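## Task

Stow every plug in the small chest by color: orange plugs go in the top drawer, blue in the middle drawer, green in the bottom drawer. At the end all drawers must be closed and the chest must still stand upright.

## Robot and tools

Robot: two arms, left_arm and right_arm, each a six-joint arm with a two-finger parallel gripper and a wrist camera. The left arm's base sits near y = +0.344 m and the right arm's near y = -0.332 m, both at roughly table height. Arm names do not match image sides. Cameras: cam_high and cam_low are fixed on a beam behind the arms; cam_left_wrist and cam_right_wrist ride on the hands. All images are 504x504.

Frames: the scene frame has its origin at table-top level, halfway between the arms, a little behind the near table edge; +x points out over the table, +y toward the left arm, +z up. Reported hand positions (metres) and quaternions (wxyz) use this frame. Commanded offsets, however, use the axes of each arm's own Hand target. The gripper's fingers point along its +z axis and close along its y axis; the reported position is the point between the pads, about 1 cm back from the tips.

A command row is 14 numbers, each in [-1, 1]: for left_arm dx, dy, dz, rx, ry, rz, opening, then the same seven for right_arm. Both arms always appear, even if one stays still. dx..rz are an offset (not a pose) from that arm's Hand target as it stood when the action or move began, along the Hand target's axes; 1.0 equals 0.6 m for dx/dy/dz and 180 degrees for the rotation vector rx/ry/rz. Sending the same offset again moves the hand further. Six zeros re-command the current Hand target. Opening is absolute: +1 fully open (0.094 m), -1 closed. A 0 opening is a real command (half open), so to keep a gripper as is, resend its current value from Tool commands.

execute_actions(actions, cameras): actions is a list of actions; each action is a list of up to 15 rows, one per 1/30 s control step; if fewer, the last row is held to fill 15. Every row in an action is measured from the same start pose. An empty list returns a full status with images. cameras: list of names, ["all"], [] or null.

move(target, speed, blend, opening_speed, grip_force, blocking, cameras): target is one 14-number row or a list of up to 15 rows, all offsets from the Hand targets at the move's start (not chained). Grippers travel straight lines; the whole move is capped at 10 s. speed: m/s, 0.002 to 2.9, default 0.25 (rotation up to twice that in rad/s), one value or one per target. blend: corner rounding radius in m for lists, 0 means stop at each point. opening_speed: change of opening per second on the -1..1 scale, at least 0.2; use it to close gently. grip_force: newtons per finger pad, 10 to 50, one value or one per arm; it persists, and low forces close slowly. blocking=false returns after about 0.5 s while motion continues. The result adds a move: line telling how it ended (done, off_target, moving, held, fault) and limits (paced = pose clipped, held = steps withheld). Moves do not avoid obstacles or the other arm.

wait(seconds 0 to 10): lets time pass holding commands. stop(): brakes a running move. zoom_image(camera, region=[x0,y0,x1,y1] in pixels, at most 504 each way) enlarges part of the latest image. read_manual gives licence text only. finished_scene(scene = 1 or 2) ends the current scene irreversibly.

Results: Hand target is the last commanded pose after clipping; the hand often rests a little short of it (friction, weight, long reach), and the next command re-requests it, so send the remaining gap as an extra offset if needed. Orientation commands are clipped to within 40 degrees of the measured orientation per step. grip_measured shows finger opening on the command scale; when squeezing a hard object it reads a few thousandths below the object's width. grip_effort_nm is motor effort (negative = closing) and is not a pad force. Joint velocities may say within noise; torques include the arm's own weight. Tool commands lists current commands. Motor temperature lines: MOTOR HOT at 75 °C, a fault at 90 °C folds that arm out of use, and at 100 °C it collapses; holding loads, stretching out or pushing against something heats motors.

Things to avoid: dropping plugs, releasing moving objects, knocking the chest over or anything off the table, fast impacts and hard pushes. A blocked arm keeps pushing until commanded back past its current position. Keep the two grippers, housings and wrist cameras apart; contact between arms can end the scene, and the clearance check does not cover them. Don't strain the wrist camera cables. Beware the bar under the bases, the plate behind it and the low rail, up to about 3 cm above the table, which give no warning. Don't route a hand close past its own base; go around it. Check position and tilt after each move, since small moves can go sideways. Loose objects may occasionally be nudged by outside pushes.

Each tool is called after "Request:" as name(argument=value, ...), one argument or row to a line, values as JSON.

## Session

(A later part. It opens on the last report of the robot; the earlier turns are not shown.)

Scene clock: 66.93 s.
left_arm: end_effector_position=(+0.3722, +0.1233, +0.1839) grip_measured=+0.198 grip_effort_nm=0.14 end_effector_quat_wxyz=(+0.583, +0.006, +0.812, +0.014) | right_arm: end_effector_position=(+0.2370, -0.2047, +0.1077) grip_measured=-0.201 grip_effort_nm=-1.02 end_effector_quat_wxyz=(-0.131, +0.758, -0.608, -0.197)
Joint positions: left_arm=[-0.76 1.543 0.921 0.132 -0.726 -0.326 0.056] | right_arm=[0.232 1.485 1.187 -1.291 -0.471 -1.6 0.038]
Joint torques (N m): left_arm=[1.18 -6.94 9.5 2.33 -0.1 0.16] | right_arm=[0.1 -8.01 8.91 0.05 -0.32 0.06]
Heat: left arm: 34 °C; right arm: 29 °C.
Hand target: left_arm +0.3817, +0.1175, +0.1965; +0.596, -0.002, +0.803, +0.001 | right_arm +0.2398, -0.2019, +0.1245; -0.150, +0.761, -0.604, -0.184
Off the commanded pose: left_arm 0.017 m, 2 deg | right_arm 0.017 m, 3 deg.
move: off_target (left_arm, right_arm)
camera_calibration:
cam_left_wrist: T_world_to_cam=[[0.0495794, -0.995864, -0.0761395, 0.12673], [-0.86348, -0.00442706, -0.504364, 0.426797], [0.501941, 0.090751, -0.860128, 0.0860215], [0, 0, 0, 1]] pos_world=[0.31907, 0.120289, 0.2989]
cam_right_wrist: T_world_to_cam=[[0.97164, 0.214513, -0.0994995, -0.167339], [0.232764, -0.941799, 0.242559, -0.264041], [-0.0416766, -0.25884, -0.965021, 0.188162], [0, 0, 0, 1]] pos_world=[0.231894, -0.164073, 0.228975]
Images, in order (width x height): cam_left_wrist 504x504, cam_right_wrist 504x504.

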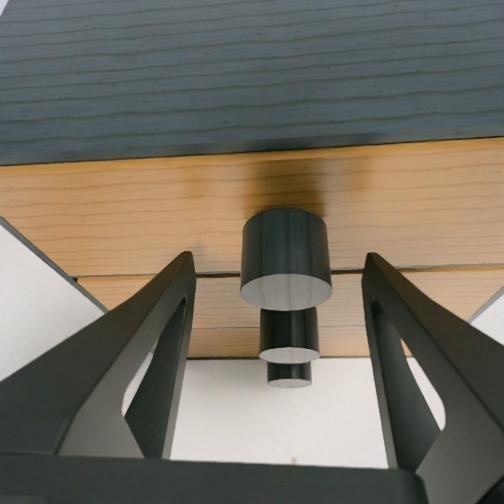

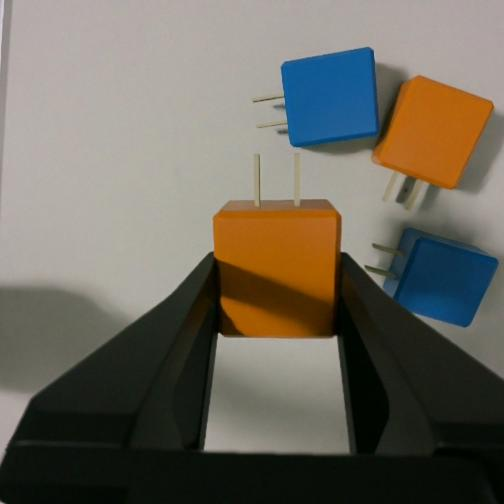

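Request:
move(
  target=[0,0,0,0,0,0,-0.6,0,0,0,0,0,0,-0.3],
  opening_speed=1,
)

Request:
move(
  target=[
    [0.064,0,-0.2155,0,0,0,-0.6,-0.217,-0.128,-0.1545,0,0,0,-0.3],
    [0.064,0,-0.2155,0,0,0,-0.6,-0.55,-0.281,0.048,0.064,0,0.111,-0.3],
  ],
  speed=[0.17,0.25],
  blend=[0.03,0],
  cameras=["cam_left_wrist","cam_right_wrist","cam_low"],
)

Scene clock: 69.53 s.
left_arm: end_effector_position=(+0.3722, +0.1226, +0.1839) grip_measured=-0.435 grip_effort_nm=-1.02 end_effector_quat_wxyz=(+0.583, +0.007, +0.812, +0.012) | right_arm: end_effector_position=(+0.2370, -0.2047, +0.1077) grip_measured=-0.201 grip_effort_nm=-1.02 end_effector_quat_wxyz=(-0.131, +0.758, -0.608, -0.197)
Joint positions: left_arm=[-0.76 1.543 0.921 0.133 -0.723 -0.326 0.027] | right_arm=[0.232 1.485 1.187 -1.291 -0.471 -1.6 0.038]
Joint torques (N m): left_arm=[1.14 -6.91 9.61 2.33 -0.15 0.06] | right_arm=[0.1 -8.01 8.9 0.05 -0.32 0.06]
Heat: left arm: 33 °C; right arm: 29 °C.
Hand target: left_arm +0.3817, +0.1175, +0.1964; +0.596, -0.002, +0.803, +0.001 | right_arm +0.2398, -0.2019, +0.1245; -0.150, +0.761, -0.604, -0.184
Off the commanded pose: left_arm 0.017 m, 2 deg | right_arm 0.017 m, 3 deg.
move: off_target (left_arm, right_arm)

Scene clock: 72.43 s.
left_arm: end_effector_position=(+0.2487, +0.1174, +0.1788) grip_measured=-0.435 grip_effort_nm=-1.02 end_effector_quat_wxyz=(+0.582, +0.013, +0.813, +0.016) | right_arm: end_effector_position=(+0.3284, +0.1268, +0.2395) grip_measured=-0.201 grip_effort_nm=-1.02 end_effector_quat_wxyz=(+0.280, -0.602, +0.727, +0.174)
Joint positions: left_arm=[-1.138 1.297 0.781 -0.245 -1.032 -0.659 0.027] | right_arm=[0.946 2.367 2.833 -1.37 -0.184 -0.414 0.038]
Joint torques (N m): left_arm=[-0.47 -8.81 8.42 1.57 -0.53 -0.03] | right_arm=[-0.1 -11.07 8.75 1.62 -0.03 0.1]
Heat: left arm: 34 °C; right arm: 30 °C.
Hand target: left_arm +0.2469, +0.1170, +0.1970; +0.596, -0.002, +0.803, +0.001 | right_arm +0.3337, +0.1343, +0.2522; +0.191, -0.626, +0.741, +0.146
Off the commanded pose: left_arm 0.018 m, 3 deg | right_arm 0.016 m, 11 deg.
elbow stopped short (right arm): the move would have taken joint 3 (elbow) straighter than the controller allows.
move: off_target (left_arm, right_arm)
camera_calibration:
cam_left_wrist: T_world_to_cam=[[0.0408568, -0.995338, -0.0873671, 0.130717], [-0.864615, 0.00860449, -0.502361, 0.316013], [0.50077, 0.0960638, -0.860233, 0.143821], [0, 0, 0, 1]] pos_world=[0.195868, 0.113572, 0.293892]
cam_right_wrist: T_world_to_cam=[[0.976316, -0.215021, 0.0239226, -0.290751], [-0.21602, -0.974943, 0.0531271, 0.191814], [0.0118997, -0.0570367, -0.998301, 0.369755], [0, 0, 0, 1]] pos_world=[0.3209, 0.145579, 0.365892]
Images, in order (width x height): cam_low 504x504, cam_left_wrist 504x504, cam_right_wrist 504x504.

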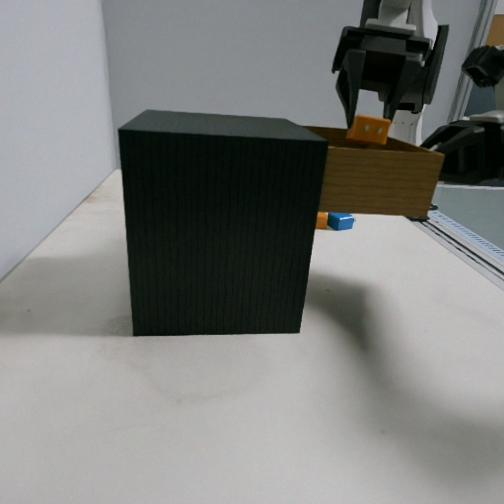

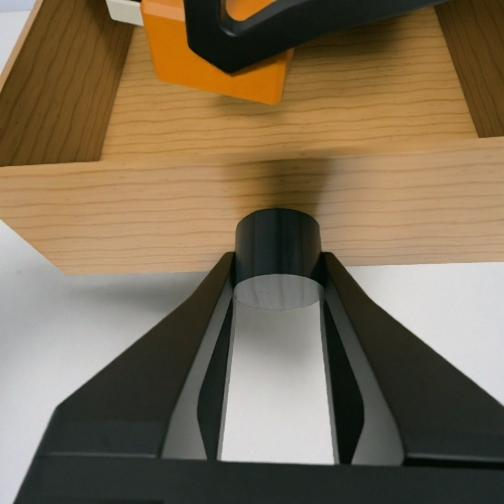

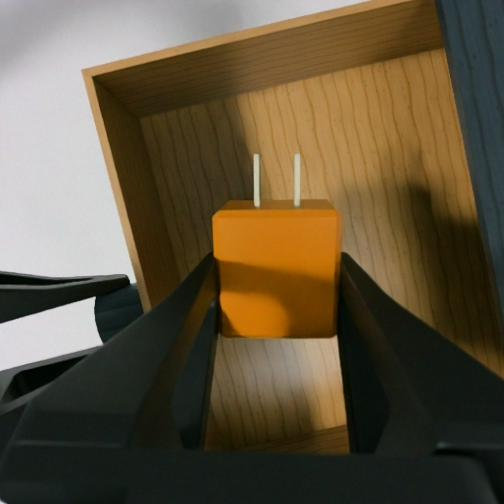

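Request:
move(
  target=[0,0,0,0,0,0,-0.6,0.053,-0.01,0.085,0,0,0,-0.3],
  speed=0.15,
  cameras=["cam_right_wrist"],
)

Request:
move(
  target=[0,0,0,0,0,0,-0.6,0,0,0,0,0,0,0.05],
  opening_speed=0.8,
  cameras=["cam_left_wrist","cam_right_wrist"],
)

Scene clock: 74.67 s.
left_arm: end_effector_position=(+0.2487, +0.1174, +0.1788) grip_measured=-0.435 grip_effort_nm=-1.02 end_effector_quat_wxyz=(+0.582, +0.013, +0.813, +0.016) | right_arm: end_effector_position=(+0.3373, +0.1255, +0.1857) grip_measured=-0.201 grip_effort_nm=-1.02 end_effector_quat_wxyz=(+0.225, -0.613, +0.741, +0.156)
Joint positions: left_arm=[-1.138 1.297 0.781 -0.245 -1.032 -0.659 0.027] | right_arm=[0.93 2.46 2.836 -1.404 -0.183 -0.44 0.038]
Joint torques (N m): left_arm=[-0.47 -8.72 8.35 1.58 -0.49 0] | right_arm=[-0.4 -11.7 8.54 1.21 -0.11 -0.08]
Heat: left arm: 34 °C; right arm: 30 °C.
Hand target: left_arm +0.2469, +0.1170, +0.1970; +0.596, -0.002, +0.803, +0.001 | right_arm +0.3403, +0.1286, +0.1923; +0.191, -0.626, +0.742, +0.146
Off the commanded pose: left_arm 0.018 m, 3 deg | right_arm 0.008 m, 4 deg.
elbow stopped short (right arm): the move would have taken joint 3 (elbow) straighter than the controller allows.
move: off_target (left_arm, right_arm)
camera_calibration:
cam_right_wrist: T_world_to_cam=[[0.978254, -0.206888, -0.0147288, -0.292893], [-0.201645, -0.965285, 0.166027, 0.168346], [-0.0485664, -0.159447, -0.986011, 0.346857], [0, 0, 0, 1]] pos_world=[0.337315, 0.157211, 0.309741]
Images, in order (width x height): cam_right_wrist 504x504.

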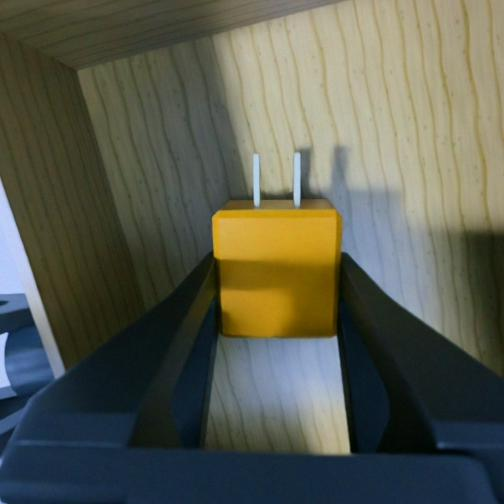

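Scene clock: 75.33 s.
left_arm: end_effector_position=(+0.2481, +0.1182, +0.1781) grip_measured=-0.435 grip_effort_nm=-1.02 end_effector_quat_wxyz=(+0.582, +0.012, +0.813, +0.017) | right_arm: end_effector_position=(+0.3407, +0.1239, +0.1859) grip_measured=+0.048 grip_effort_nm=0.11 end_effector_quat_wxyz=(+0.228, -0.611, +0.742, +0.154)
Joint positions: left_arm=[-1.139 1.297 0.781 -0.253 -1.035 -0.665 0.027] | right_arm=[0.924 2.46 2.836 -1.401 -0.18 -0.442 0.049]
Joint torques (N m): left_arm=[-0.53 -8.84 8.24 1.67 -0.49 0.12] | right_arm=[0.06 -11.66 8.58 1.19 -0.13 -0.06]
Heat: left arm: 34 °C; right arm: 30 °C.
Hand target: left_arm +0.2468, +0.1170, +0.1970; +0.596, -0.002, +0.803, +0.001 | right_arm +0.3403, +0.1287, +0.1924; +0.191, -0.626, +0.742, +0.146
Off the commanded pose: left_arm 0.019 m, 3 deg | right_arm 0.008 m, 5 deg.
elbow stopped short (right arm): the move would have taken joint 3 (elbow) straighter than the controller allows.
move: off_target (left_arm, right_arm)
camera_calibration:
cam_left_wrist: T_world_to_cam=[[0.0434612, -0.995013, -0.0897835, 0.131245], [-0.865294, 0.00743061, -0.501209, 0.315205], [0.499377, 0.0994723, -0.860656, 0.143521], [0, 0, 0, 1]] pos_world=[0.19537, 0.113972, 0.29329]
cam_right_wrist: T_world_to_cam=[[0.977306, -0.211605, -0.00978, -0.296655], [-0.207151, -0.964347, 0.164692, 0.169415], [-0.0442809, -0.158928, -0.986297, 0.34548], [0, 0, 0, 1]] pos_world=[0.340315, 0.155508, 0.309943]
Images, in order (width x height): cam_left_wrist 504x504, cam_right_wrist 504x504.

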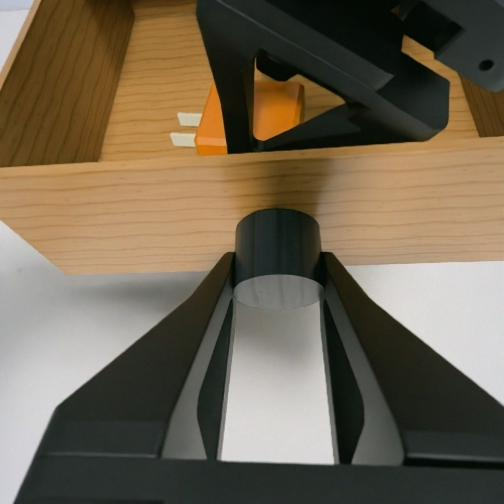

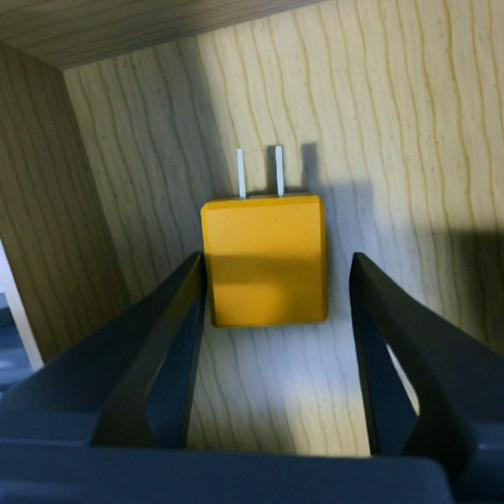

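Request:
move(
  target=[
    [0,0,0,0,0,0,-0.6,-0.039,0,-0.126,0,0,0,0.05],
    [0,0,0,0,0,0,-0.6,0.249,0.026,-0.2225,0,0,0,0.05],
    [-0.067,0,0.2235,0,0,0,-0.6,0.464,0.094,-0.112,0.1554,-0.0073,0.2948,0.1],
  ],
  speed=[0.2,0.3,0.18],
  blend=[0.03,0.02,0],
  cameras=["cam_left_wrist","cam_right_wrist"],
)

Scene clock: 84.97 s.
left_arm: end_effector_position=(+0.3746, +0.1223, +0.1838) grip_measured=-0.435 grip_effort_nm=-1.02 end_effector_quat_wxyz=(+0.583, +0.006, +0.812, +0.014) | right_arm: end_effector_position=(+0.2361, -0.1376, +0.1109) grip_measured=+0.098 grip_effort_nm=0.10 end_effector_quat_wxyz=(+0.234, -0.175, +0.956, +0.033)
Joint positions: left_arm=[-0.757 1.553 0.93 0.132 -0.725 -0.325 0.027] | right_arm=[0.898 1.246 0.97 -0.851 0.263 0.445 0.052]
Joint torques (N m): left_arm=[1.78 -7.01 9.89 2.4 -0.02 0.19] | right_arm=[0.23 -6.3 6.65 1.22 0.25 0.09]
Motor temperatures (°C): left_arm=[18 33 31 25 19 20 22] | right_arm=[18 32 30 22 16 20 20]
Heat: left arm: 33 °C; right arm: 32 °C.
Hand target: left_arm +0.3868, +0.1175, +0.1967; +0.596, -0.002, +0.803, +0.001 | right_arm +0.2384, -0.1353, +0.1208; +0.255, -0.168, +0.951, +0.045
Off the commanded pose: left_arm 0.018 m, 3 deg | right_arm 0.010 m, 3 deg.
elbow stopped short (right arm): the move would have taken joint 3 (elbow) straighter than the controller allows.
move: off_target (left_arm, right_arm); target 3's new opening was sent with right_arm's hand 0.010 m and 3 deg from that target
camera_calibration:
cam_left_wrist: T_world_to_cam=[[0.0504686, -0.995751, -0.0770202, 0.125474], [-0.863884, -0.004827, -0.503667, 0.428921], [0.501156, 0.0919559, -0.860457, 0.0850724], [0, 0, 0, 1]] pos_world=[0.321571, 0.119189, 0.298899]
cam_right_wrist: T_world_to_cam=[[0.339784, -0.939616, -0.0408519, -0.1967], [-0.909158, -0.33927, 0.24151, 0.151135], [-0.240786, -0.0449203, -0.969538, 0.285435], [0, 0, 0, 1]] pos_world=[0.27297, -0.120725, 0.232204]
Images, in order (width x height): cam_left_wrist 504x504, cam_right_wrist 504x504.

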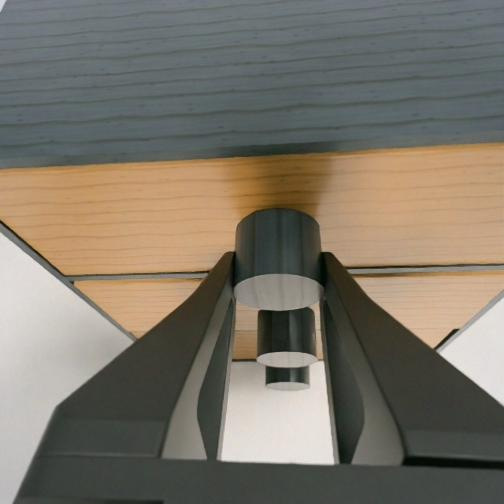

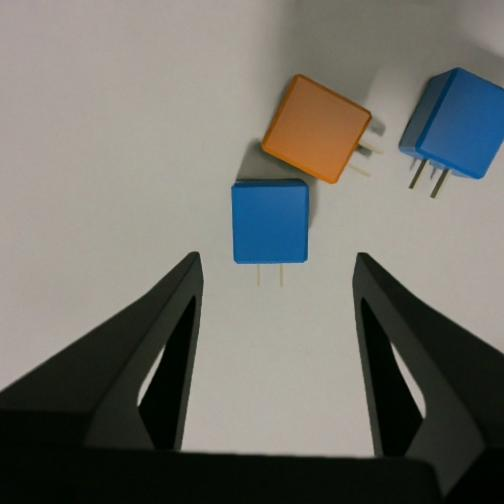

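Request:
move(
  target=[0,0,0,0,0,0,0.2,0,0,0,0,0,0,0.1],
)

Request:
move(
  target=[
    [0.038,0,-0.128,0,0,0,0.2,0.03,0.0025,0.06,0,0,0,0.1],
    [0.15,0,-0.094,0,0,0,0.2,0.05,0.0025,0.1,0,0,0,0.1],
    [0.113,0,0.03,0,0,0,0.2,0.078,0.0025,0.144,0,0,0,0.1],
  ],
  speed=[0.2,0.2,0.16],
  blend=[0.02,0.01,0],
  cameras=["cam_left_wrist","cam_right_wrist"],
)

Scene clock: 86.90 s.
left_arm: end_effector_position=(+0.3768, +0.1226, +0.1829) grip_measured=+0.197 grip_effort_nm=0.14 end_effector_quat_wxyz=(+0.582, +0.007, +0.813, +0.014) | right_arm: end_effector_position=(+0.2361, -0.1377, +0.1109) grip_measured=+0.098 grip_effort_nm=0.10 end_effector_quat_wxyz=(+0.234, -0.175, +0.956, +0.033)
Joint positions: left_arm=[-0.751 1.558 0.933 0.136 -0.716 -0.32 0.056] | right_arm=[0.898 1.246 0.97 -0.851 0.263 0.445 0.052]
Joint torques (N m): left_arm=[1.25 -7.35 9.76 2.25 -0.12 0.08] | right_arm=[0.23 -6.31 6.65 1.22 0.25 0.1]
Heat: left arm: 33 °C; right arm: 32 °C.
Hand target: left_arm +0.3868, +0.1175, +0.1968; +0.596, -0.002, +0.803, +0.001 | right_arm +0.2385, -0.1354, +0.1208; +0.256, -0.168, +0.951, +0.045
Off the commanded pose: left_arm 0.018 m, 3 deg | right_arm 0.010 m, 3 deg.
move: off_target (left_arm, right_arm)

Scene clock: 88.90 s.
left_arm: end_effector_position=(+0.3749, +0.1239, +0.1160) grip_measured=+0.198 grip_effort_nm=0.14 end_effector_quat_wxyz=(+0.584, +0.005, +0.812, +0.014) | right_arm: end_effector_position=(+0.2366, -0.1338, +0.0232) grip_measured=+0.098 grip_effort_nm=0.10 end_effector_quat_wxyz=(+0.249, -0.172, +0.952, +0.045)
Joint positions: left_arm=[-0.761 1.695 0.766 0.44 -0.73 -0.328 0.056] | right_arm=[0.898 1.327 0.65 -0.41 0.263 0.445 0.052]
Joint torques (N m): left_arm=[1.13 -7.68 8.38 2.37 -0.1 0.13] | right_arm=[-0.68 -3.22 6.23 1.29 0.2 -0.01]
Heat: left arm: 33 °C; right arm: 31 °C.
Hand target: left_arm +0.3845, +0.1175, +0.1268; +0.596, -0.002, +0.803, +0.001 | right_arm +0.2406, -0.1331, +0.0225; +0.255, -0.168, +0.951, +0.045
Off the commanded pose: left_arm 0.016 m, 2 deg | right_arm 0.004 m, 1 deg.
move: off_target (left_arm)
camera_calibration:
cam_left_wrist: T_world_to_cam=[[0.0520688, -0.995812, -0.0751544, 0.120995], [-0.862585, -0.00692467, -0.505866, 0.395023], [0.503226, 0.0911668, -0.859332, 0.0255777], [0, 0, 0, 1]] pos_world=[0.32157, 0.120891, 0.230902]
cam_right_wrist: T_world_to_cam=[[0.340085, -0.938476, -0.0600434, -0.196336], [-0.915294, -0.344985, 0.207897, 0.175639], [-0.21582, -0.0157452, -0.976306, 0.198923], [0, 0, 0, 1]] pos_world=[0.270464, -0.120532, 0.145906]
Images, in order (width x height): cam_left_wrist 504x504, cam_right_wrist 504x504.

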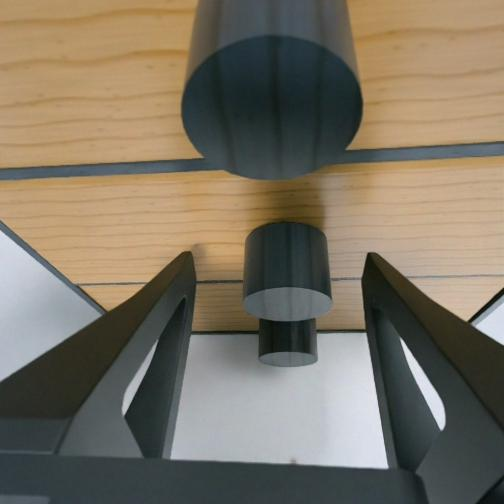

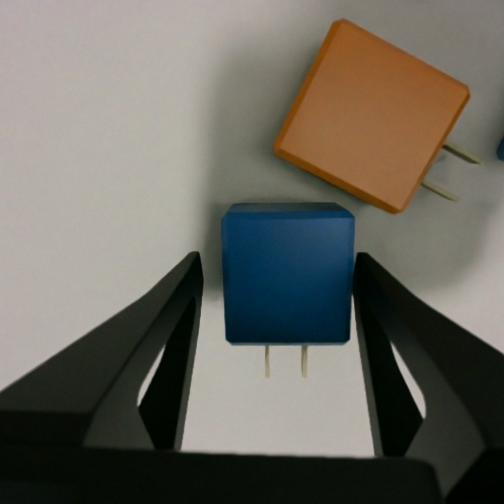

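Request:
move(
  target=[0,0,0,0,0,0,-0.6,0,0,0,0,0,0,-0.3],
  opening_speed=1,
)

Request:
move(
  target=[
    [0.03,0,-0.1,0,0,0,-0.6,-0.06,0,-0.1,0,0,0,-0.3],
    [0.067,0,-0.2235,0,0,0,-0.6,-0.14,0.009,-0.165,0,0,0,-0.3],
    [0.067,0,-0.2235,0,0,0,-0.6,-0.305,0.134,-0.165,-0.153,0,-0.265,-0.3],
    [0.067,0,-0.2235,0,0,0,-0.6,-0.3925,0.3815,-0.115,-0.153,0,-0.265,-0.3],
  ],
  speed=[0.16,0.16,0.3,0.25],
  blend=[0.01,0.02,0.03,0],
  cameras=["cam_left_wrist","cam_right_wrist","cam_low"],
)

Scene clock: 91.77 s.
left_arm: end_effector_position=(+0.3750, +0.1229, +0.1160) grip_measured=-0.434 grip_effort_nm=-1.02 end_effector_quat_wxyz=(+0.584, +0.006, +0.812, +0.012) | right_arm: end_effector_position=(+0.2367, -0.1336, +0.0233) grip_measured=-0.192 grip_effort_nm=-1.02 end_effector_quat_wxyz=(+0.249, -0.171, +0.952, +0.046)
Joint positions: left_arm=[-0.761 1.695 0.766 0.441 -0.725 -0.327 0.027] | right_arm=[0.898 1.327 0.65 -0.409 0.263 0.445 0.038]
Joint torques (N m): left_arm=[1.11 -7.73 8.53 2.33 -0.11 0.12] | right_arm=[-0.69 -3.21 6.23 1.3 0.2 -0.01]
Heat: left arm: 33 °C; right arm: 31 °C.
Hand target: left_arm +0.3845, +0.1174, +0.1267; +0.596, -0.002, +0.803, +0.001 | right_arm +0.2406, -0.1331, +0.0226; +0.255, -0.168, +0.951, +0.045
Off the commanded pose: left_arm 0.015 m, 2 deg | right_arm 0.004 m, 1 deg.
move: off_target (left_arm)

Scene clock: 95.93 s.
left_arm: end_effector_position=(+0.2443, +0.1208, +0.1088) grip_measured=-0.434 grip_effort_nm=-1.02 end_effector_quat_wxyz=(+0.583, +0.013, +0.812, +0.015) | right_arm: end_effector_position=(+0.3183, +0.1361, +0.1948) grip_measured=-0.192 grip_effort_nm=-1.02 end_effector_quat_wxyz=(+0.224, -0.586, +0.761, +0.166)
Joint positions: left_arm=[-1.16 1.421 0.57 0.071 -1.048 -0.684 0.027] | right_arm=[0.976 2.442 2.833 -1.404 -0.161 -0.329 0.038]
Joint torques (N m): left_arm=[-0.38 -9.28 7.98 1.46 -0.54 0] | right_arm=[-0.12 -11.17 8.81 1.24 -0.03 0.08]
Heat: left arm: 34 °C; right arm: 30 °C.
Hand target: left_arm +0.2445, +0.1169, +0.1270; +0.596, -0.002, +0.803, +0.001 | right_arm +0.3209, +0.1402, +0.2000; +0.205, -0.589, +0.765, +0.157
Off the commanded pose: left_arm 0.019 m, 3 deg | right_arm 0.007 m, 2 deg.
elbow stopped short (right arm): the move would have taken joint 3 (elbow) straighter than the controller allows.
move: off_target (left_arm)
camera_calibration:
cam_left_wrist: T_world_to_cam=[[0.0392398, -0.99552, -0.0860246, 0.128488], [-0.86322, 0.0095901, -0.504736, 0.276799], [0.5033, 0.094064, -0.858977, 0.0849049], [0, 0, 0, 1]] pos_world=[0.191164, 0.117272, 0.223695]
cam_right_wrist: T_world_to_cam=[[0.963098, -0.264377, -0.0504603, -0.252563], [-0.253884, -0.954607, 0.155783, 0.190386], [-0.0893551, -0.137223, -0.986502, 0.366579], [0, 0, 0, 1]] pos_world=[0.324334, 0.165275, 0.319227]
Images, in order (width x height): cam_low 504x504, cam_left_wrist 504x504, cam_right_wrist 504x504.

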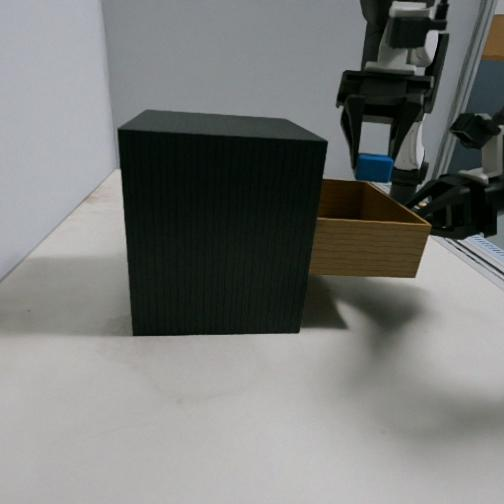

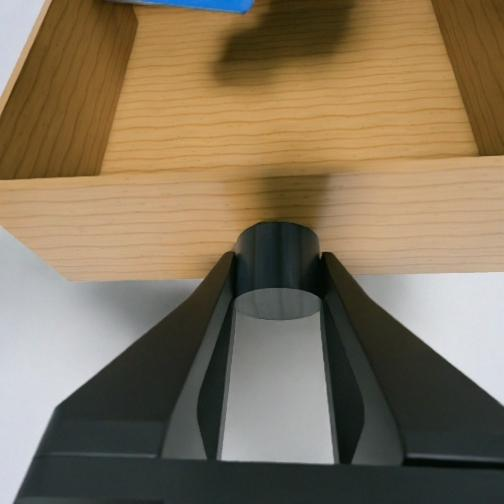

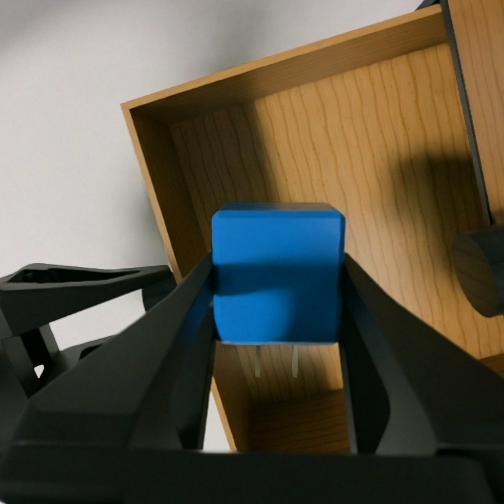

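Request:
move(
  target=[
    [0.0086,0,-0.029,0,0,0,-0.6,0.03,0.024,0.04,-0.036,0,-0.0625,-0.3],
    [0.0086,0,-0.029,0,0,0,-0.6,0.07,0.0255,0.119,-0.036,0,-0.0625,-0.3],
  ],
  speed=0.15,
  cameras=["cam_left_wrist","cam_right_wrist","cam_low"],
)

Scene clock: 100.80 s.
left_arm: end_effector_position=(+0.2246, +0.1229, +0.1038) grip_measured=-0.434 grip_effort_nm=-1.02 end_effector_quat_wxyz=(+0.576, +0.017, +0.817, +0.018) | right_arm: end_effector_position=(+0.3071, +0.1431, +0.1002) grip_measured=-0.192 grip_effort_nm=-1.02 end_effector_quat_wxyz=(-0.169, +0.673, -0.698, -0.175)
Joint positions: left_arm=[-1.231 1.4 0.575 -0.078 -1.083 -0.808 0.027] | right_arm=[0.965 2.369 2.335 -1.108 -0.259 -0.551 0.038]
Joint torques (N m): left_arm=[-0.17 -8.92 8.31 1.44 -0.7 0.06] | right_arm=[-0.24 -15.91 5.35 1.13 -0.18 0.03]
Heat: left arm: 34 °C; right arm: 31 °C.
Hand target: left_arm +0.2264, +0.1169, +0.1271; +0.596, -0.002, +0.803, +0.001 | right_arm +0.3061, +0.1434, +0.1172; -0.186, +0.672, -0.694, -0.179
Off the commanded pose: left_arm 0.024 m, 4 deg | right_arm 0.017 m, 2 deg.
elbow stopped short (right arm): the move would have taken joint 3 (elbow) straighter than the controller allows.
move: off_target (left_arm, right_arm)
camera_calibration:
cam_left_wrist: T_world_to_cam=[[0.0351271, -0.994781, -0.0958002, 0.132795], [-0.871973, 0.0163287, -0.489282, 0.256818], [0.488293, 0.100722, -0.866848, 0.0937862], [0, 0, 0, 1]] pos_world=[0.173478, 0.118462, 0.219677]
cam_right_wrist: T_world_to_cam=[[0.996312, -0.0422681, -0.0746775, -0.284174], [-0.0242756, -0.973553, 0.227166, 0.134063], [-0.0823044, -0.224515, -0.970989, 0.281948], [0, 0, 0, 1]] pos_world=[0.309586, 0.181808, 0.222092]
Images, in order (width x height): cam_low 504x504, cam_left_wrist 504x504, cam_right_wrist 504x504.

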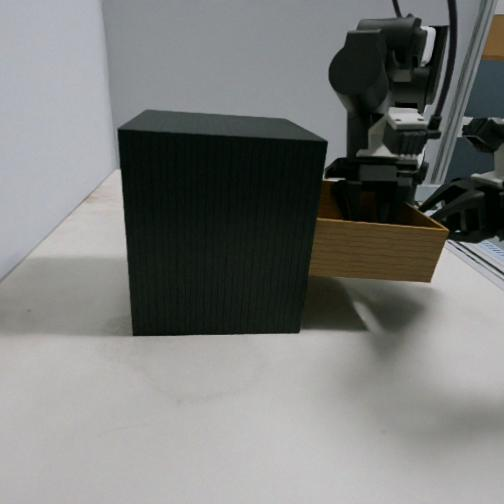

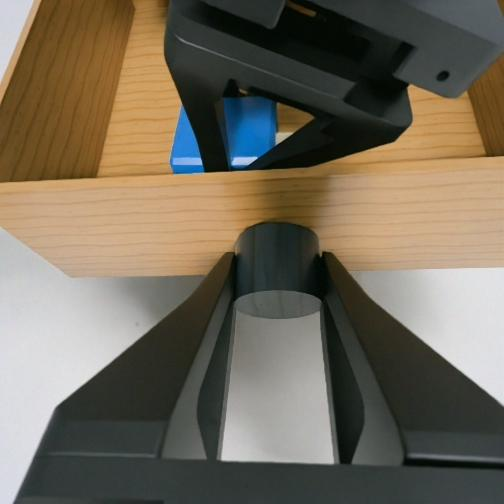

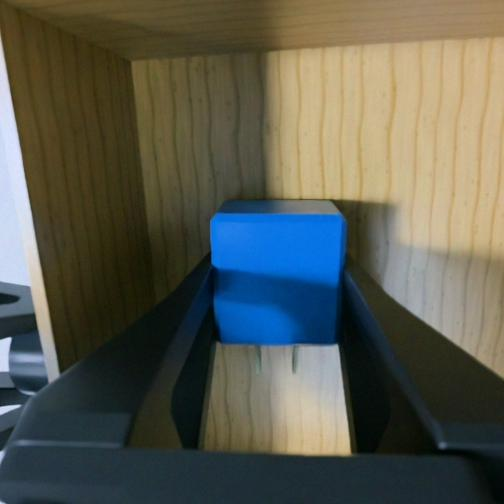

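Request:
move(
  target=[0,0,0,0,0,0,-0.6,0,0,0.005,0,0,0,0.05],
  opening_speed=0.8,
)

Request:
move(
  target=[
    [0,0,0,0,0,0,-0.6,-0.0825,0.005,-0.17,0,0,0,0.05],
    [0,0,0,0,0,0,-0.6,0.193,-0.017,-0.309,0,0,0,0.05],
    [0,0,0,0,0,0,-0.6,0.492,-0.03,-0.289,0.264,0,0.4584,0.2],
  ],
  speed=[0.2,0.3,0.35],
  blend=[0.02,0.03,0],
  cameras=["cam_left_wrist","cam_right_wrist"],
)

Scene clock: 103.53 s.
left_arm: end_effector_position=(+0.2247, +0.1229, +0.1045) grip_measured=-0.434 grip_effort_nm=-1.02 end_effector_quat_wxyz=(+0.577, +0.016, +0.816, +0.018) | right_arm: end_effector_position=(+0.3057, +0.1415, +0.0947) grip_measured=+0.048 grip_effort_nm=0.10 end_effector_quat_wxyz=(-0.163, +0.674, -0.700, -0.174)
Joint positions: left_arm=[-1.232 1.4 0.576 -0.078 -1.087 -0.808 0.027] | right_arm=[0.965 2.369 2.317 -1.104 -0.259 -0.551 0.049]
Joint torques (N m): left_arm=[-0.38 -8.85 8.44 1.43 -0.68 0.13] | right_arm=[-0.1 -15.71 6.37 1.15 -0.17 0.05]
Heat: left arm: 34 °C; right arm: 32 °C.
Hand target: left_arm +0.2263, +0.1169, +0.1270; +0.596, -0.002, +0.803, +0.001 | right_arm +0.3062, +0.1449, +0.1145; -0.186, +0.672, -0.694, -0.179
Off the commanded pose: left_arm 0.023 m, 4 deg | right_arm 0.020 m, 3 deg.
move: off_target (left_arm, right_arm)

Scene clock: 108.47 s.
left_arm: end_effector_position=(+0.2247, +0.1229, +0.1045) grip_measured=-0.434 grip_effort_nm=-1.02 end_effector_quat_wxyz=(+0.577, +0.016, +0.816, +0.018) | right_arm: end_effector_position=(+0.3114, -0.1990, +0.1115) grip_measured=+0.198 grip_effort_nm=0.10 end_effector_quat_wxyz=(+0.245, +0.056, +0.968, -0.019)
Joint positions: left_arm=[-1.232 1.4 0.576 -0.078 -1.087 -0.808 0.027] | right_arm=[0.625 1.392 1.087 -0.849 0.339 0.64 0.056]
Joint torques (N m): left_arm=[0.02 -8.75 8.49 1.45 -0.63 0.1] | right_arm=[0.31 -6.17 6.71 1.08 0.31 0.1]
Heat: left arm: 35 °C; right arm: 33 °C.
Hand target: left_arm +0.2263, +0.1169, +0.1270; +0.596, -0.002, +0.803, +0.001 | right_arm +0.3129, -0.1978, +0.1173; +0.258, +0.060, +0.964, -0.016
Off the commanded pose: left_arm 0.023 m, 4 deg | right_arm 0.006 m, 2 deg.
move: off_target (left_arm)
camera_calibration:
cam_left_wrist: T_world_to_cam=[[0.0367251, -0.99476, -0.0954163, 0.132391], [-0.870521, 0.0150443, -0.491902, 0.257279], [0.49076, 0.101127, -0.865406, 0.0935866], [0, 0, 0, 1]] pos_world=[0.173176, 0.118363, 0.220179]
cam_right_wrist: T_world_to_cam=[[-0.126784, -0.990682, -0.0497436, -0.1438], [-0.968447, 0.112779, 0.222243, 0.309258], [-0.214562, 0.0763509, -0.973722, 0.317842], [0, 0, 0, 1]] pos_world=[0.349465, -0.201605, 0.233606]
Images, in order (width x height): cam_left_wrist 504x504, cam_right_wrist 504x504.

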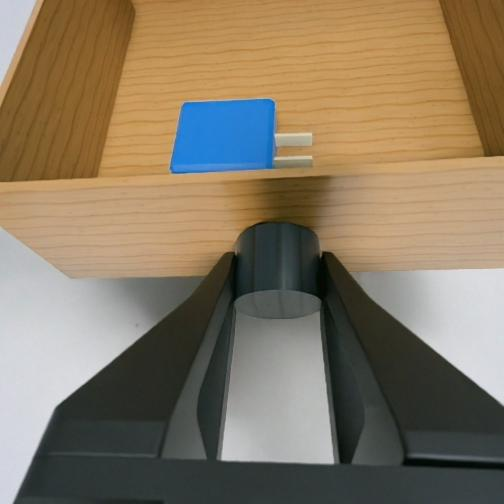

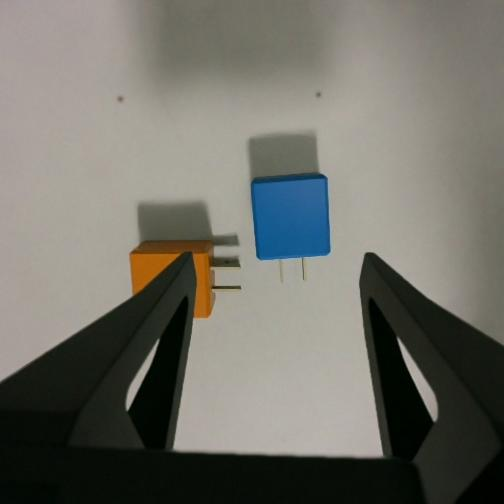

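Request:
move(
  target=[0,0,0,0,0,0,-0.6,0.065,-0.0125,0.145,0,0,0,0.07],
  speed=0.17,
)

Request:
move(
  target=[0,0,0,0,0,0,-0.6,0,0,0,0,0,0,-0.3],
  opening_speed=1,
)

Request:
move(
  target=[
    [0,0,0,0,0,0,-0.6,-0.108,0,-0.188,0,0,0,-0.3],
    [0,0,0,0,0,0,-0.6,-0.1135,0.24,-0.295,-0.2555,0,-0.4425,-0.3],
    [0,0,0,0,0,0,-0.6,-0.067,0.5,-0.303,-0.2555,0,-0.4425,-0.3],
  ],
  speed=[0.2,0.35,0.25],
  blend=[0.03,0.03,0],
  cameras=["cam_right_wrist"],
)

Scene clock: 113.80 s.
left_arm: end_effector_position=(+0.2247, +0.1229, +0.1045) grip_measured=-0.434 grip_effort_nm=-1.02 end_effector_quat_wxyz=(+0.577, +0.016, +0.816, +0.018) | right_arm: end_effector_position=(+0.3185, -0.2083, +0.0240) grip_measured=+0.072 grip_effort_nm=-0.09 end_effector_quat_wxyz=(+0.256, +0.061, +0.965, -0.021)
Joint positions: left_arm=[-1.232 1.4 0.576 -0.078 -1.087 -0.808 0.027] | right_arm=[0.585 1.484 0.794 -0.434 0.339 0.607 0.05]
Joint torques (N m): left_arm=[-0.32 -9.03 8.31 1.47 -0.63 0.09] | right_arm=[-0.72 -4.44 6.27 1.22 0.09 -0.07]
Heat: left arm: 35 °C; right arm: 32 °C.
Hand target: left_arm +0.2263, +0.1169, +0.1270; +0.596, -0.002, +0.803, +0.001 | right_arm +0.3217, -0.2065, +0.0224; +0.258, +0.060, +0.964, -0.016
Off the commanded pose: left_arm 0.023 m, 4 deg | right_arm 0.004 m, 1 deg.
move: off_target (left_arm)

Scene clock: 114.40 s.
left_arm: end_effector_position=(+0.2247, +0.1229, +0.1045) grip_measured=-0.434 grip_effort_nm=-1.02 end_effector_quat_wxyz=(+0.577, +0.016, +0.816, +0.018) | right_arm: end_effector_position=(+0.3187, -0.2081, +0.0241) grip_measured=-0.192 grip_effort_nm=-1.01 end_effector_quat_wxyz=(+0.257, +0.061, +0.964, -0.020)
Joint positions: left_arm=[-1.232 1.4 0.576 -0.078 -1.087 -0.808 0.027] | right_arm=[0.585 1.484 0.794 -0.432 0.339 0.606 0.038]
Joint torques (N m): left_arm=[-0.35 -9.05 8.32 1.46 -0.68 0.1] | right_arm=[-0.72 -4.42 6.26 1.22 0.08 -0.06]
Heat: left arm: 35 °C; right arm: 32 °C.
Hand target: left_arm +0.2263, +0.1169, +0.1270; +0.596, -0.002, +0.803, +0.001 | right_arm +0.3217, -0.2065, +0.0224; +0.259, +0.060, +0.964, -0.016
Off the commanded pose: left_arm 0.023 m, 4 deg | right_arm 0.004 m, 1 deg.
move: off_target (left_arm)

Scene clock: 119.07 s.
left_arm: end_effector_position=(+0.2247, +0.1229, +0.1045) grip_measured=-0.434 grip_effort_nm=-1.02 end_effector_quat_wxyz=(+0.577, +0.016, +0.816, +0.018) | right_arm: end_effector_position=(+0.2997, +0.0941, +0.1941) grip_measured=-0.192 grip_effort_nm=-1.02 end_effector_quat_wxyz=(-0.180, +0.655, -0.713, -0.175)
Joint positions: left_arm=[-1.232 1.4 0.576 -0.078 -1.087 -0.808 0.027] | right_arm=[0.923 2.23 2.48 -1.373 -0.263 -0.54 0.038]
Joint torques (N m): left_arm=[-0.05 -8.8 8.57 1.46 -0.67 0.08] | right_arm=[-0.21 -10.19 9.35 1.03 -0.1 0.07]
Heat: left arm: 35 °C; right arm: 32 °C.
Hand target: left_arm +0.2263, +0.1169, +0.1270; +0.596, -0.002, +0.803, +0.001 | right_arm +0.3030, +0.0981, +0.2001; -0.191, +0.652, -0.713, -0.175
Off the commanded pose: left_arm 0.023 m, 4 deg | right_arm 0.008 m, 1 deg.
move: off_target (left_arm)
camera_calibration:
cam_right_wrist: T_world_to_cam=[[0.993181, -0.0912238, -0.0725993, -0.266716], [-0.0740548, -0.97457, 0.211492, 0.0828677], [-0.0900462, -0.204673, -0.97468, 0.362773], [0, 0, 0, 1]] pos_world=[0.3037, 0.13068, 0.316699]
Images, in order (width x height): cam_right_wrist 504x504.

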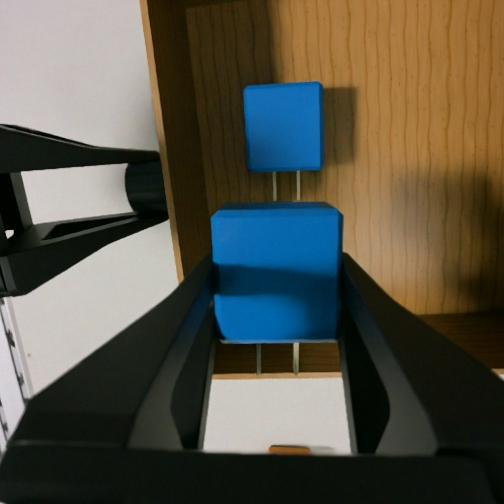

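Request:
move(
  target=[
    [0,0,0,0,0,0,-0.6,0.02,0.0133,0.03,0,0,0,-0.3],
    [0,0,0,0,0,0,-0.6,0.068,0.0133,0.115,0,0,0,-0.3],
  ],
  speed=0.15,
  cameras=["cam_left_wrist","cam_right_wrist"],
)

Scene clock: 123.07 s.
left_arm: end_effector_position=(+0.2235, +0.1228, +0.1030) grip_measured=-0.434 grip_effort_nm=-1.02 end_effector_quat_wxyz=(+0.575, +0.019, +0.818, +0.018) | right_arm: end_effector_position=(+0.2989, +0.0976, +0.1017) grip_measured=-0.193 grip_effort_nm=-1.03 end_effector_quat_wxyz=(-0.174, +0.653, -0.717, -0.171)
Joint positions: left_arm=[-1.235 1.4 0.576 -0.088 -1.082 -0.812 0.027] | right_arm=[0.927 2.129 1.939 -0.947 -0.254 -0.532 0.038]
Joint torques (N m): left_arm=[-0.06 -8.99 8.27 1.55 -0.73 0.11] | right_arm=[0.23 -14.9 5.71 1.08 -0.14 0.08]
Heat: left arm: 36 °C; right arm: 33 °C.
Hand target: left_arm +0.2263, +0.1169, +0.1270; +0.596, -0.002, +0.803, +0.001 | right_arm +0.2949, +0.0980, +0.1199; +0.191, -0.652, +0.713, +0.175
Off the commanded pose: left_arm 0.025 m, 4 deg | right_arm 0.019 m, 2 deg.
move: off_target (left_arm, right_arm)
camera_calibration:
cam_left_wrist: T_world_to_cam=[[0.0316636, -0.994481, -0.100027, 0.13375], [-0.873779, 0.021049, -0.485868, 0.254841], [0.485292, 0.102786, -0.86829, 0.094293], [0, 0, 0, 1]] pos_world=[0.17268, 0.117956, 0.219071]
cam_right_wrist: T_world_to_cam=[[0.992143, -0.099045, -0.0764385, -0.27084], [-0.0794324, -0.970701, 0.226781, 0.105495], [-0.0966605, -0.218928, -0.970942, 0.276349], [0, 0, 0, 1]] pos_world=[0.303803, 0.136079, 0.223692]
Images, in order (width x height): cam_left_wrist 504x504, cam_right_wrist 504x504.

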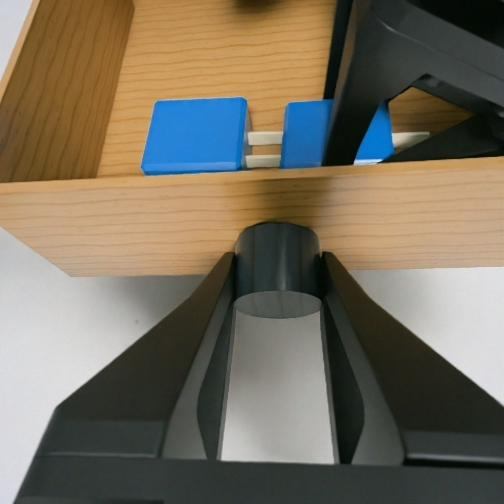

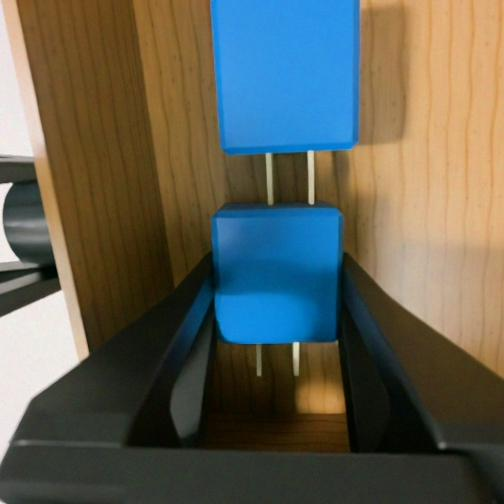

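Request:
move(
  target=[0,0,0,0,0,0,-0.6,0,0,0,0,0,0,0.05],
  opening_speed=0.8,
)

Request:
move(
  target=[
    [0,0,0,0,0,0,-0.6,-0.096,0,-0.176,0,0,0,0.05],
    [0,0,0,0,0,0,-0.6,0.161,-0.023,-0.247,0,0,0,0.05],
    [-0.0777,0,0.26,0,0,0,-0.6,0.331,-0.034,-0.21,0,0,0,0.15],
  ],
  speed=[0.2,0.3,0.13],
  blend=[0.02,0.03,0],
  cameras=["all"],
)

Scene clock: 125.07 s.
left_arm: end_effector_position=(+0.2234, +0.1229, +0.1030) grip_measured=-0.434 grip_effort_nm=-1.02 end_effector_quat_wxyz=(+0.574, +0.019, +0.818, +0.019) | right_arm: end_effector_position=(+0.3040, +0.0974, +0.1020) grip_measured=+0.048 grip_effort_nm=0.12 end_effector_quat_wxyz=(-0.181, +0.651, -0.719, -0.166)
Joint positions: left_arm=[-1.235 1.4 0.576 -0.088 -1.082 -0.812 0.027] | right_arm=[0.922 2.129 1.937 -0.933 -0.244 -0.532 0.049]
Joint torques (N m): left_arm=[0.16 -9.07 8.32 1.52 -0.71 0.1] | right_arm=[0.59 -14.87 5.87 0.98 -0.24 0.07]
Heat: left arm: 36 °C; right arm: 35 °C.
Hand target: left_arm +0.2263, +0.1169, +0.1270; +0.596, -0.002, +0.803, +0.001 | right_arm +0.2951, +0.0980, +0.1200; +0.191, -0.652, +0.713, +0.175
Off the commanded pose: left_arm 0.025 m, 4 deg | right_arm 0.020 m, 2 deg.
move: off_target (left_arm, right_arm)

Scene clock: 128.67 s.
left_arm: end_effector_position=(+0.3771, +0.1226, +0.1159) grip_measured=-0.434 grip_effort_nm=-1.02 end_effector_quat_wxyz=(+0.582, +0.006, +0.813, +0.014) | right_arm: end_effector_position=(+0.2940, -0.1397, +0.1149) grip_measured=+0.148 grip_effort_nm=0.10 end_effector_quat_wxyz=(-0.163, +0.648, -0.723, -0.176)
Joint positions: left_arm=[-0.758 1.702 0.778 0.43 -0.725 -0.327 0.027] | right_arm=[0.411 1.594 1.315 -1.058 -0.435 -1.037 0.054]
Joint torques (N m): left_arm=[1.87 -7.3 8.68 2.47 -0.04 0.19] | right_arm=[-0.65 -10.15 6.2 0.78 -0.42 -0.1]
Heat: left arm: 35 °C; right arm: 35 °C.
Hand target: left_arm +0.3891, +0.1175, +0.1266; +0.596, -0.002, +0.803, +0.001 | right_arm +0.2944, -0.1378, +0.1297; +0.191, -0.652, +0.713, +0.175
Off the commanded pose: left_arm 0.017 m, 3 deg | right_arm 0.015 m, 3 deg.
move: off_target (left_arm, right_arm); target 3's new opening was sent with right_arm's hand 0.015 m and 4 deg from that target
camera_calibration:
cam_left_wrist: T_world_to_cam=[[0.0500905, -0.995718, -0.0777014, 0.12059], [-0.86479, -0.00432126, -0.502115, 0.396981], [0.499629, 0.0923466, -0.861303, 0.0260036], [0, 0, 0, 1]] pos_world=[0.324273, 0.119388, 0.231097]
cam_right_wrist: T_world_to_cam=[[0.988867, -0.108191, -0.102161, -0.28587], [-0.081725, -0.968618, 0.234735, -0.128133], [-0.124351, -0.223772, -0.966676, 0.243623], [0, 0, 0, 1]] pos_world=[0.302511, -0.100524, 0.236377]

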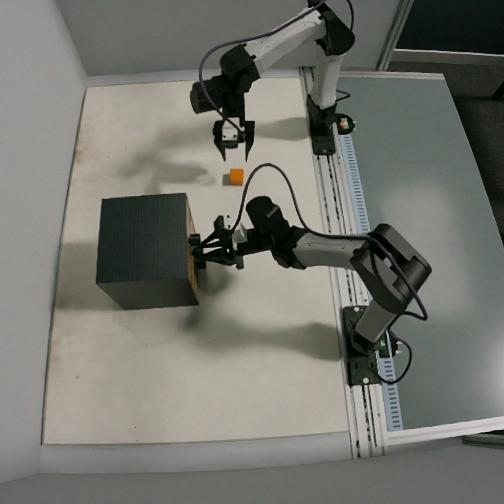

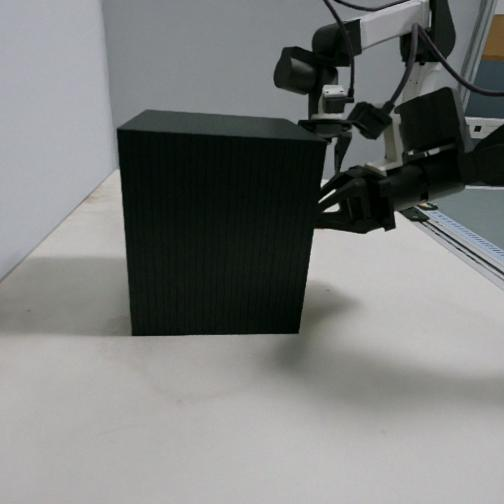

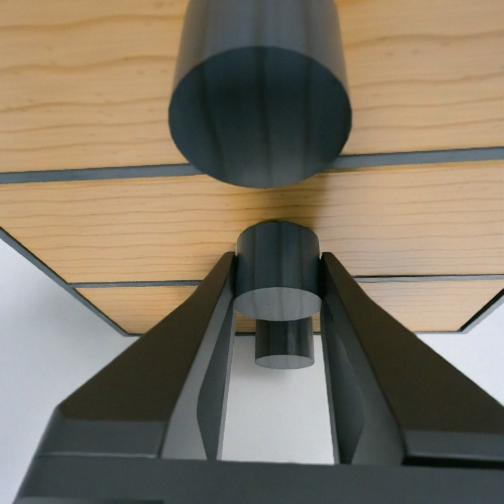

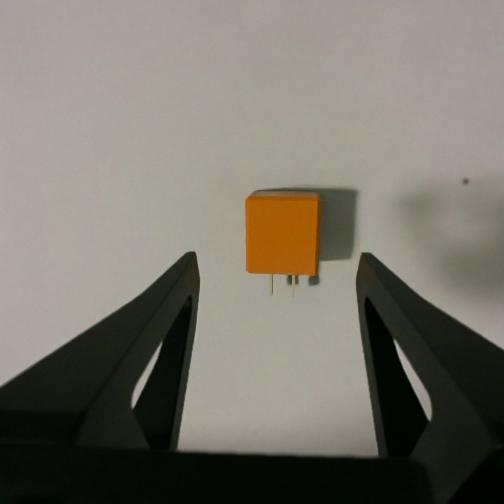

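Request:
move(
  target=[0,0,0,0,0,0,0.2,0,0,0,0,0,0,0.15],
)

Request:
move(
  target=[
    [0.038,0,-0.128,0,0,0,0.2,0.04,0,0.06,0,0,0,0.15],
    [-0.103,0,-0.1785,0,0,0,0.2,0.07,0,0.11,0,0,0,0.15],
    [-0.111,0,-0.0365,0,0,0,0.2,0.093,0,0.15,0,0,0,0.15],
  ],
  speed=[0.2,0.2,0.16],
  blend=[0.02,0.01,0],
  cameras=["cam_left_wrist","cam_right_wrist"],
)

Scene clock: 130.40 s.
left_arm: end_effector_position=(+0.3789, +0.1227, +0.1158) grip_measured=+0.197 grip_effort_nm=0.14 end_effector_quat_wxyz=(+0.584, +0.006, +0.812, +0.013) | right_arm: end_effector_position=(+0.2940, -0.1397, +0.1149) grip_measured=+0.148 grip_effort_nm=0.10 end_effector_quat_wxyz=(-0.163, +0.648, -0.723, -0.176)
Joint positions: left_arm=[-0.754 1.708 0.778 0.444 -0.721 -0.322 0.056] | right_arm=[0.411 1.594 1.315 -1.058 -0.435 -1.037 0.054]
Joint torques (N m): left_arm=[1.26 -7.92 8.65 2.28 -0.04 0.1] | right_arm=[-0.66 -10.15 6.2 0.79 -0.43 -0.1]
Heat: left arm: 35 °C; right arm: 35 °C.
Hand target: left_arm +0.3892, +0.1175, +0.1267; +0.596, -0.002, +0.803, +0.001 | right_arm +0.2944, -0.1378, +0.1297; +0.191, -0.652, +0.713, +0.175
Off the commanded pose: left_arm 0.016 m, 2 deg | right_arm 0.015 m, 3 deg.
move: off_target (left_arm, right_arm)

Scene clock: 132.50 s.
left_arm: end_effector_position=(+0.3779, +0.1233, +0.1840) grip_measured=+0.198 grip_effort_nm=0.14 end_effector_quat_wxyz=(+0.583, +0.005, +0.812, +0.014) | right_arm: end_effector_position=(+0.2933, -0.1430, +0.0254) grip_measured=+0.148 grip_effort_nm=0.10 end_effector_quat_wxyz=(-0.186, +0.651, -0.717, -0.168)
Joint positions: left_arm=[-0.747 1.558 0.935 0.137 -0.715 -0.32 0.056] | right_arm=[0.398 1.637 0.983 -0.637 -0.439 -1.052 0.054]
Joint torques (N m): left_arm=[1.14 -7.12 9.55 2.34 -0.09 0.05] | right_arm=[-0.72 -5.61 5.85 0.87 -0.43 -0.09]
Heat: left arm: 35 °C; right arm: 34 °C.
Hand target: left_arm +0.3874, +0.1175, +0.1967; +0.596, -0.002, +0.803, +0.001 | right_arm +0.2942, -0.1411, +0.0238; +0.191, -0.652, +0.713, +0.175
Off the commanded pose: left_arm 0.017 m, 3 deg | right_arm 0.003 m, 1 deg.
move: off_target (left_arm)
camera_calibration:
cam_left_wrist: T_world_to_cam=[[0.0500403, -0.995878, -0.0756504, 0.126164], [-0.863854, -0.00514246, -0.503715, 0.431921], [0.50125, 0.0905571, -0.860551, 0.0836558], [0, 0, 0, 1]] pos_world=[0.324871, 0.12029, 0.2991]
cam_right_wrist: T_world_to_cam=[[0.99272, -0.106082, -0.0570476, -0.296672], [-0.0917802, -0.972933, 0.212077, -0.107574], [-0.0780011, -0.205298, -0.975586, 0.145673], [0, 0, 0, 1]] pos_world=[0.296001, -0.106227, 0.148006]
Images, in order (width x height): cam_left_wrist 504x504, cam_right_wrist 504x504.

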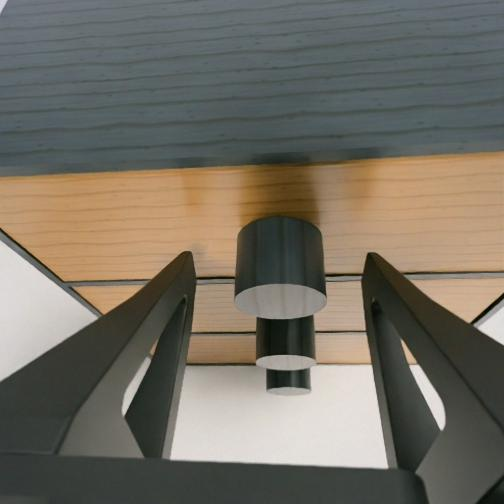

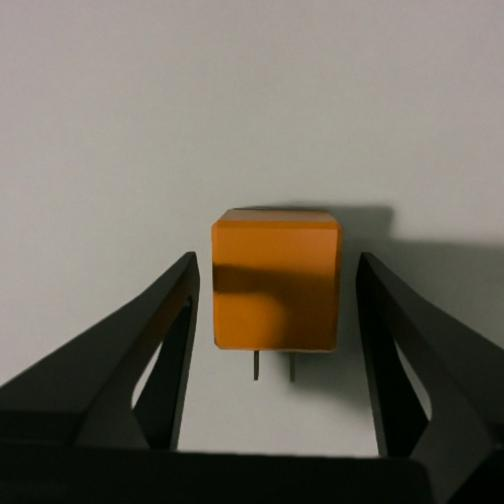

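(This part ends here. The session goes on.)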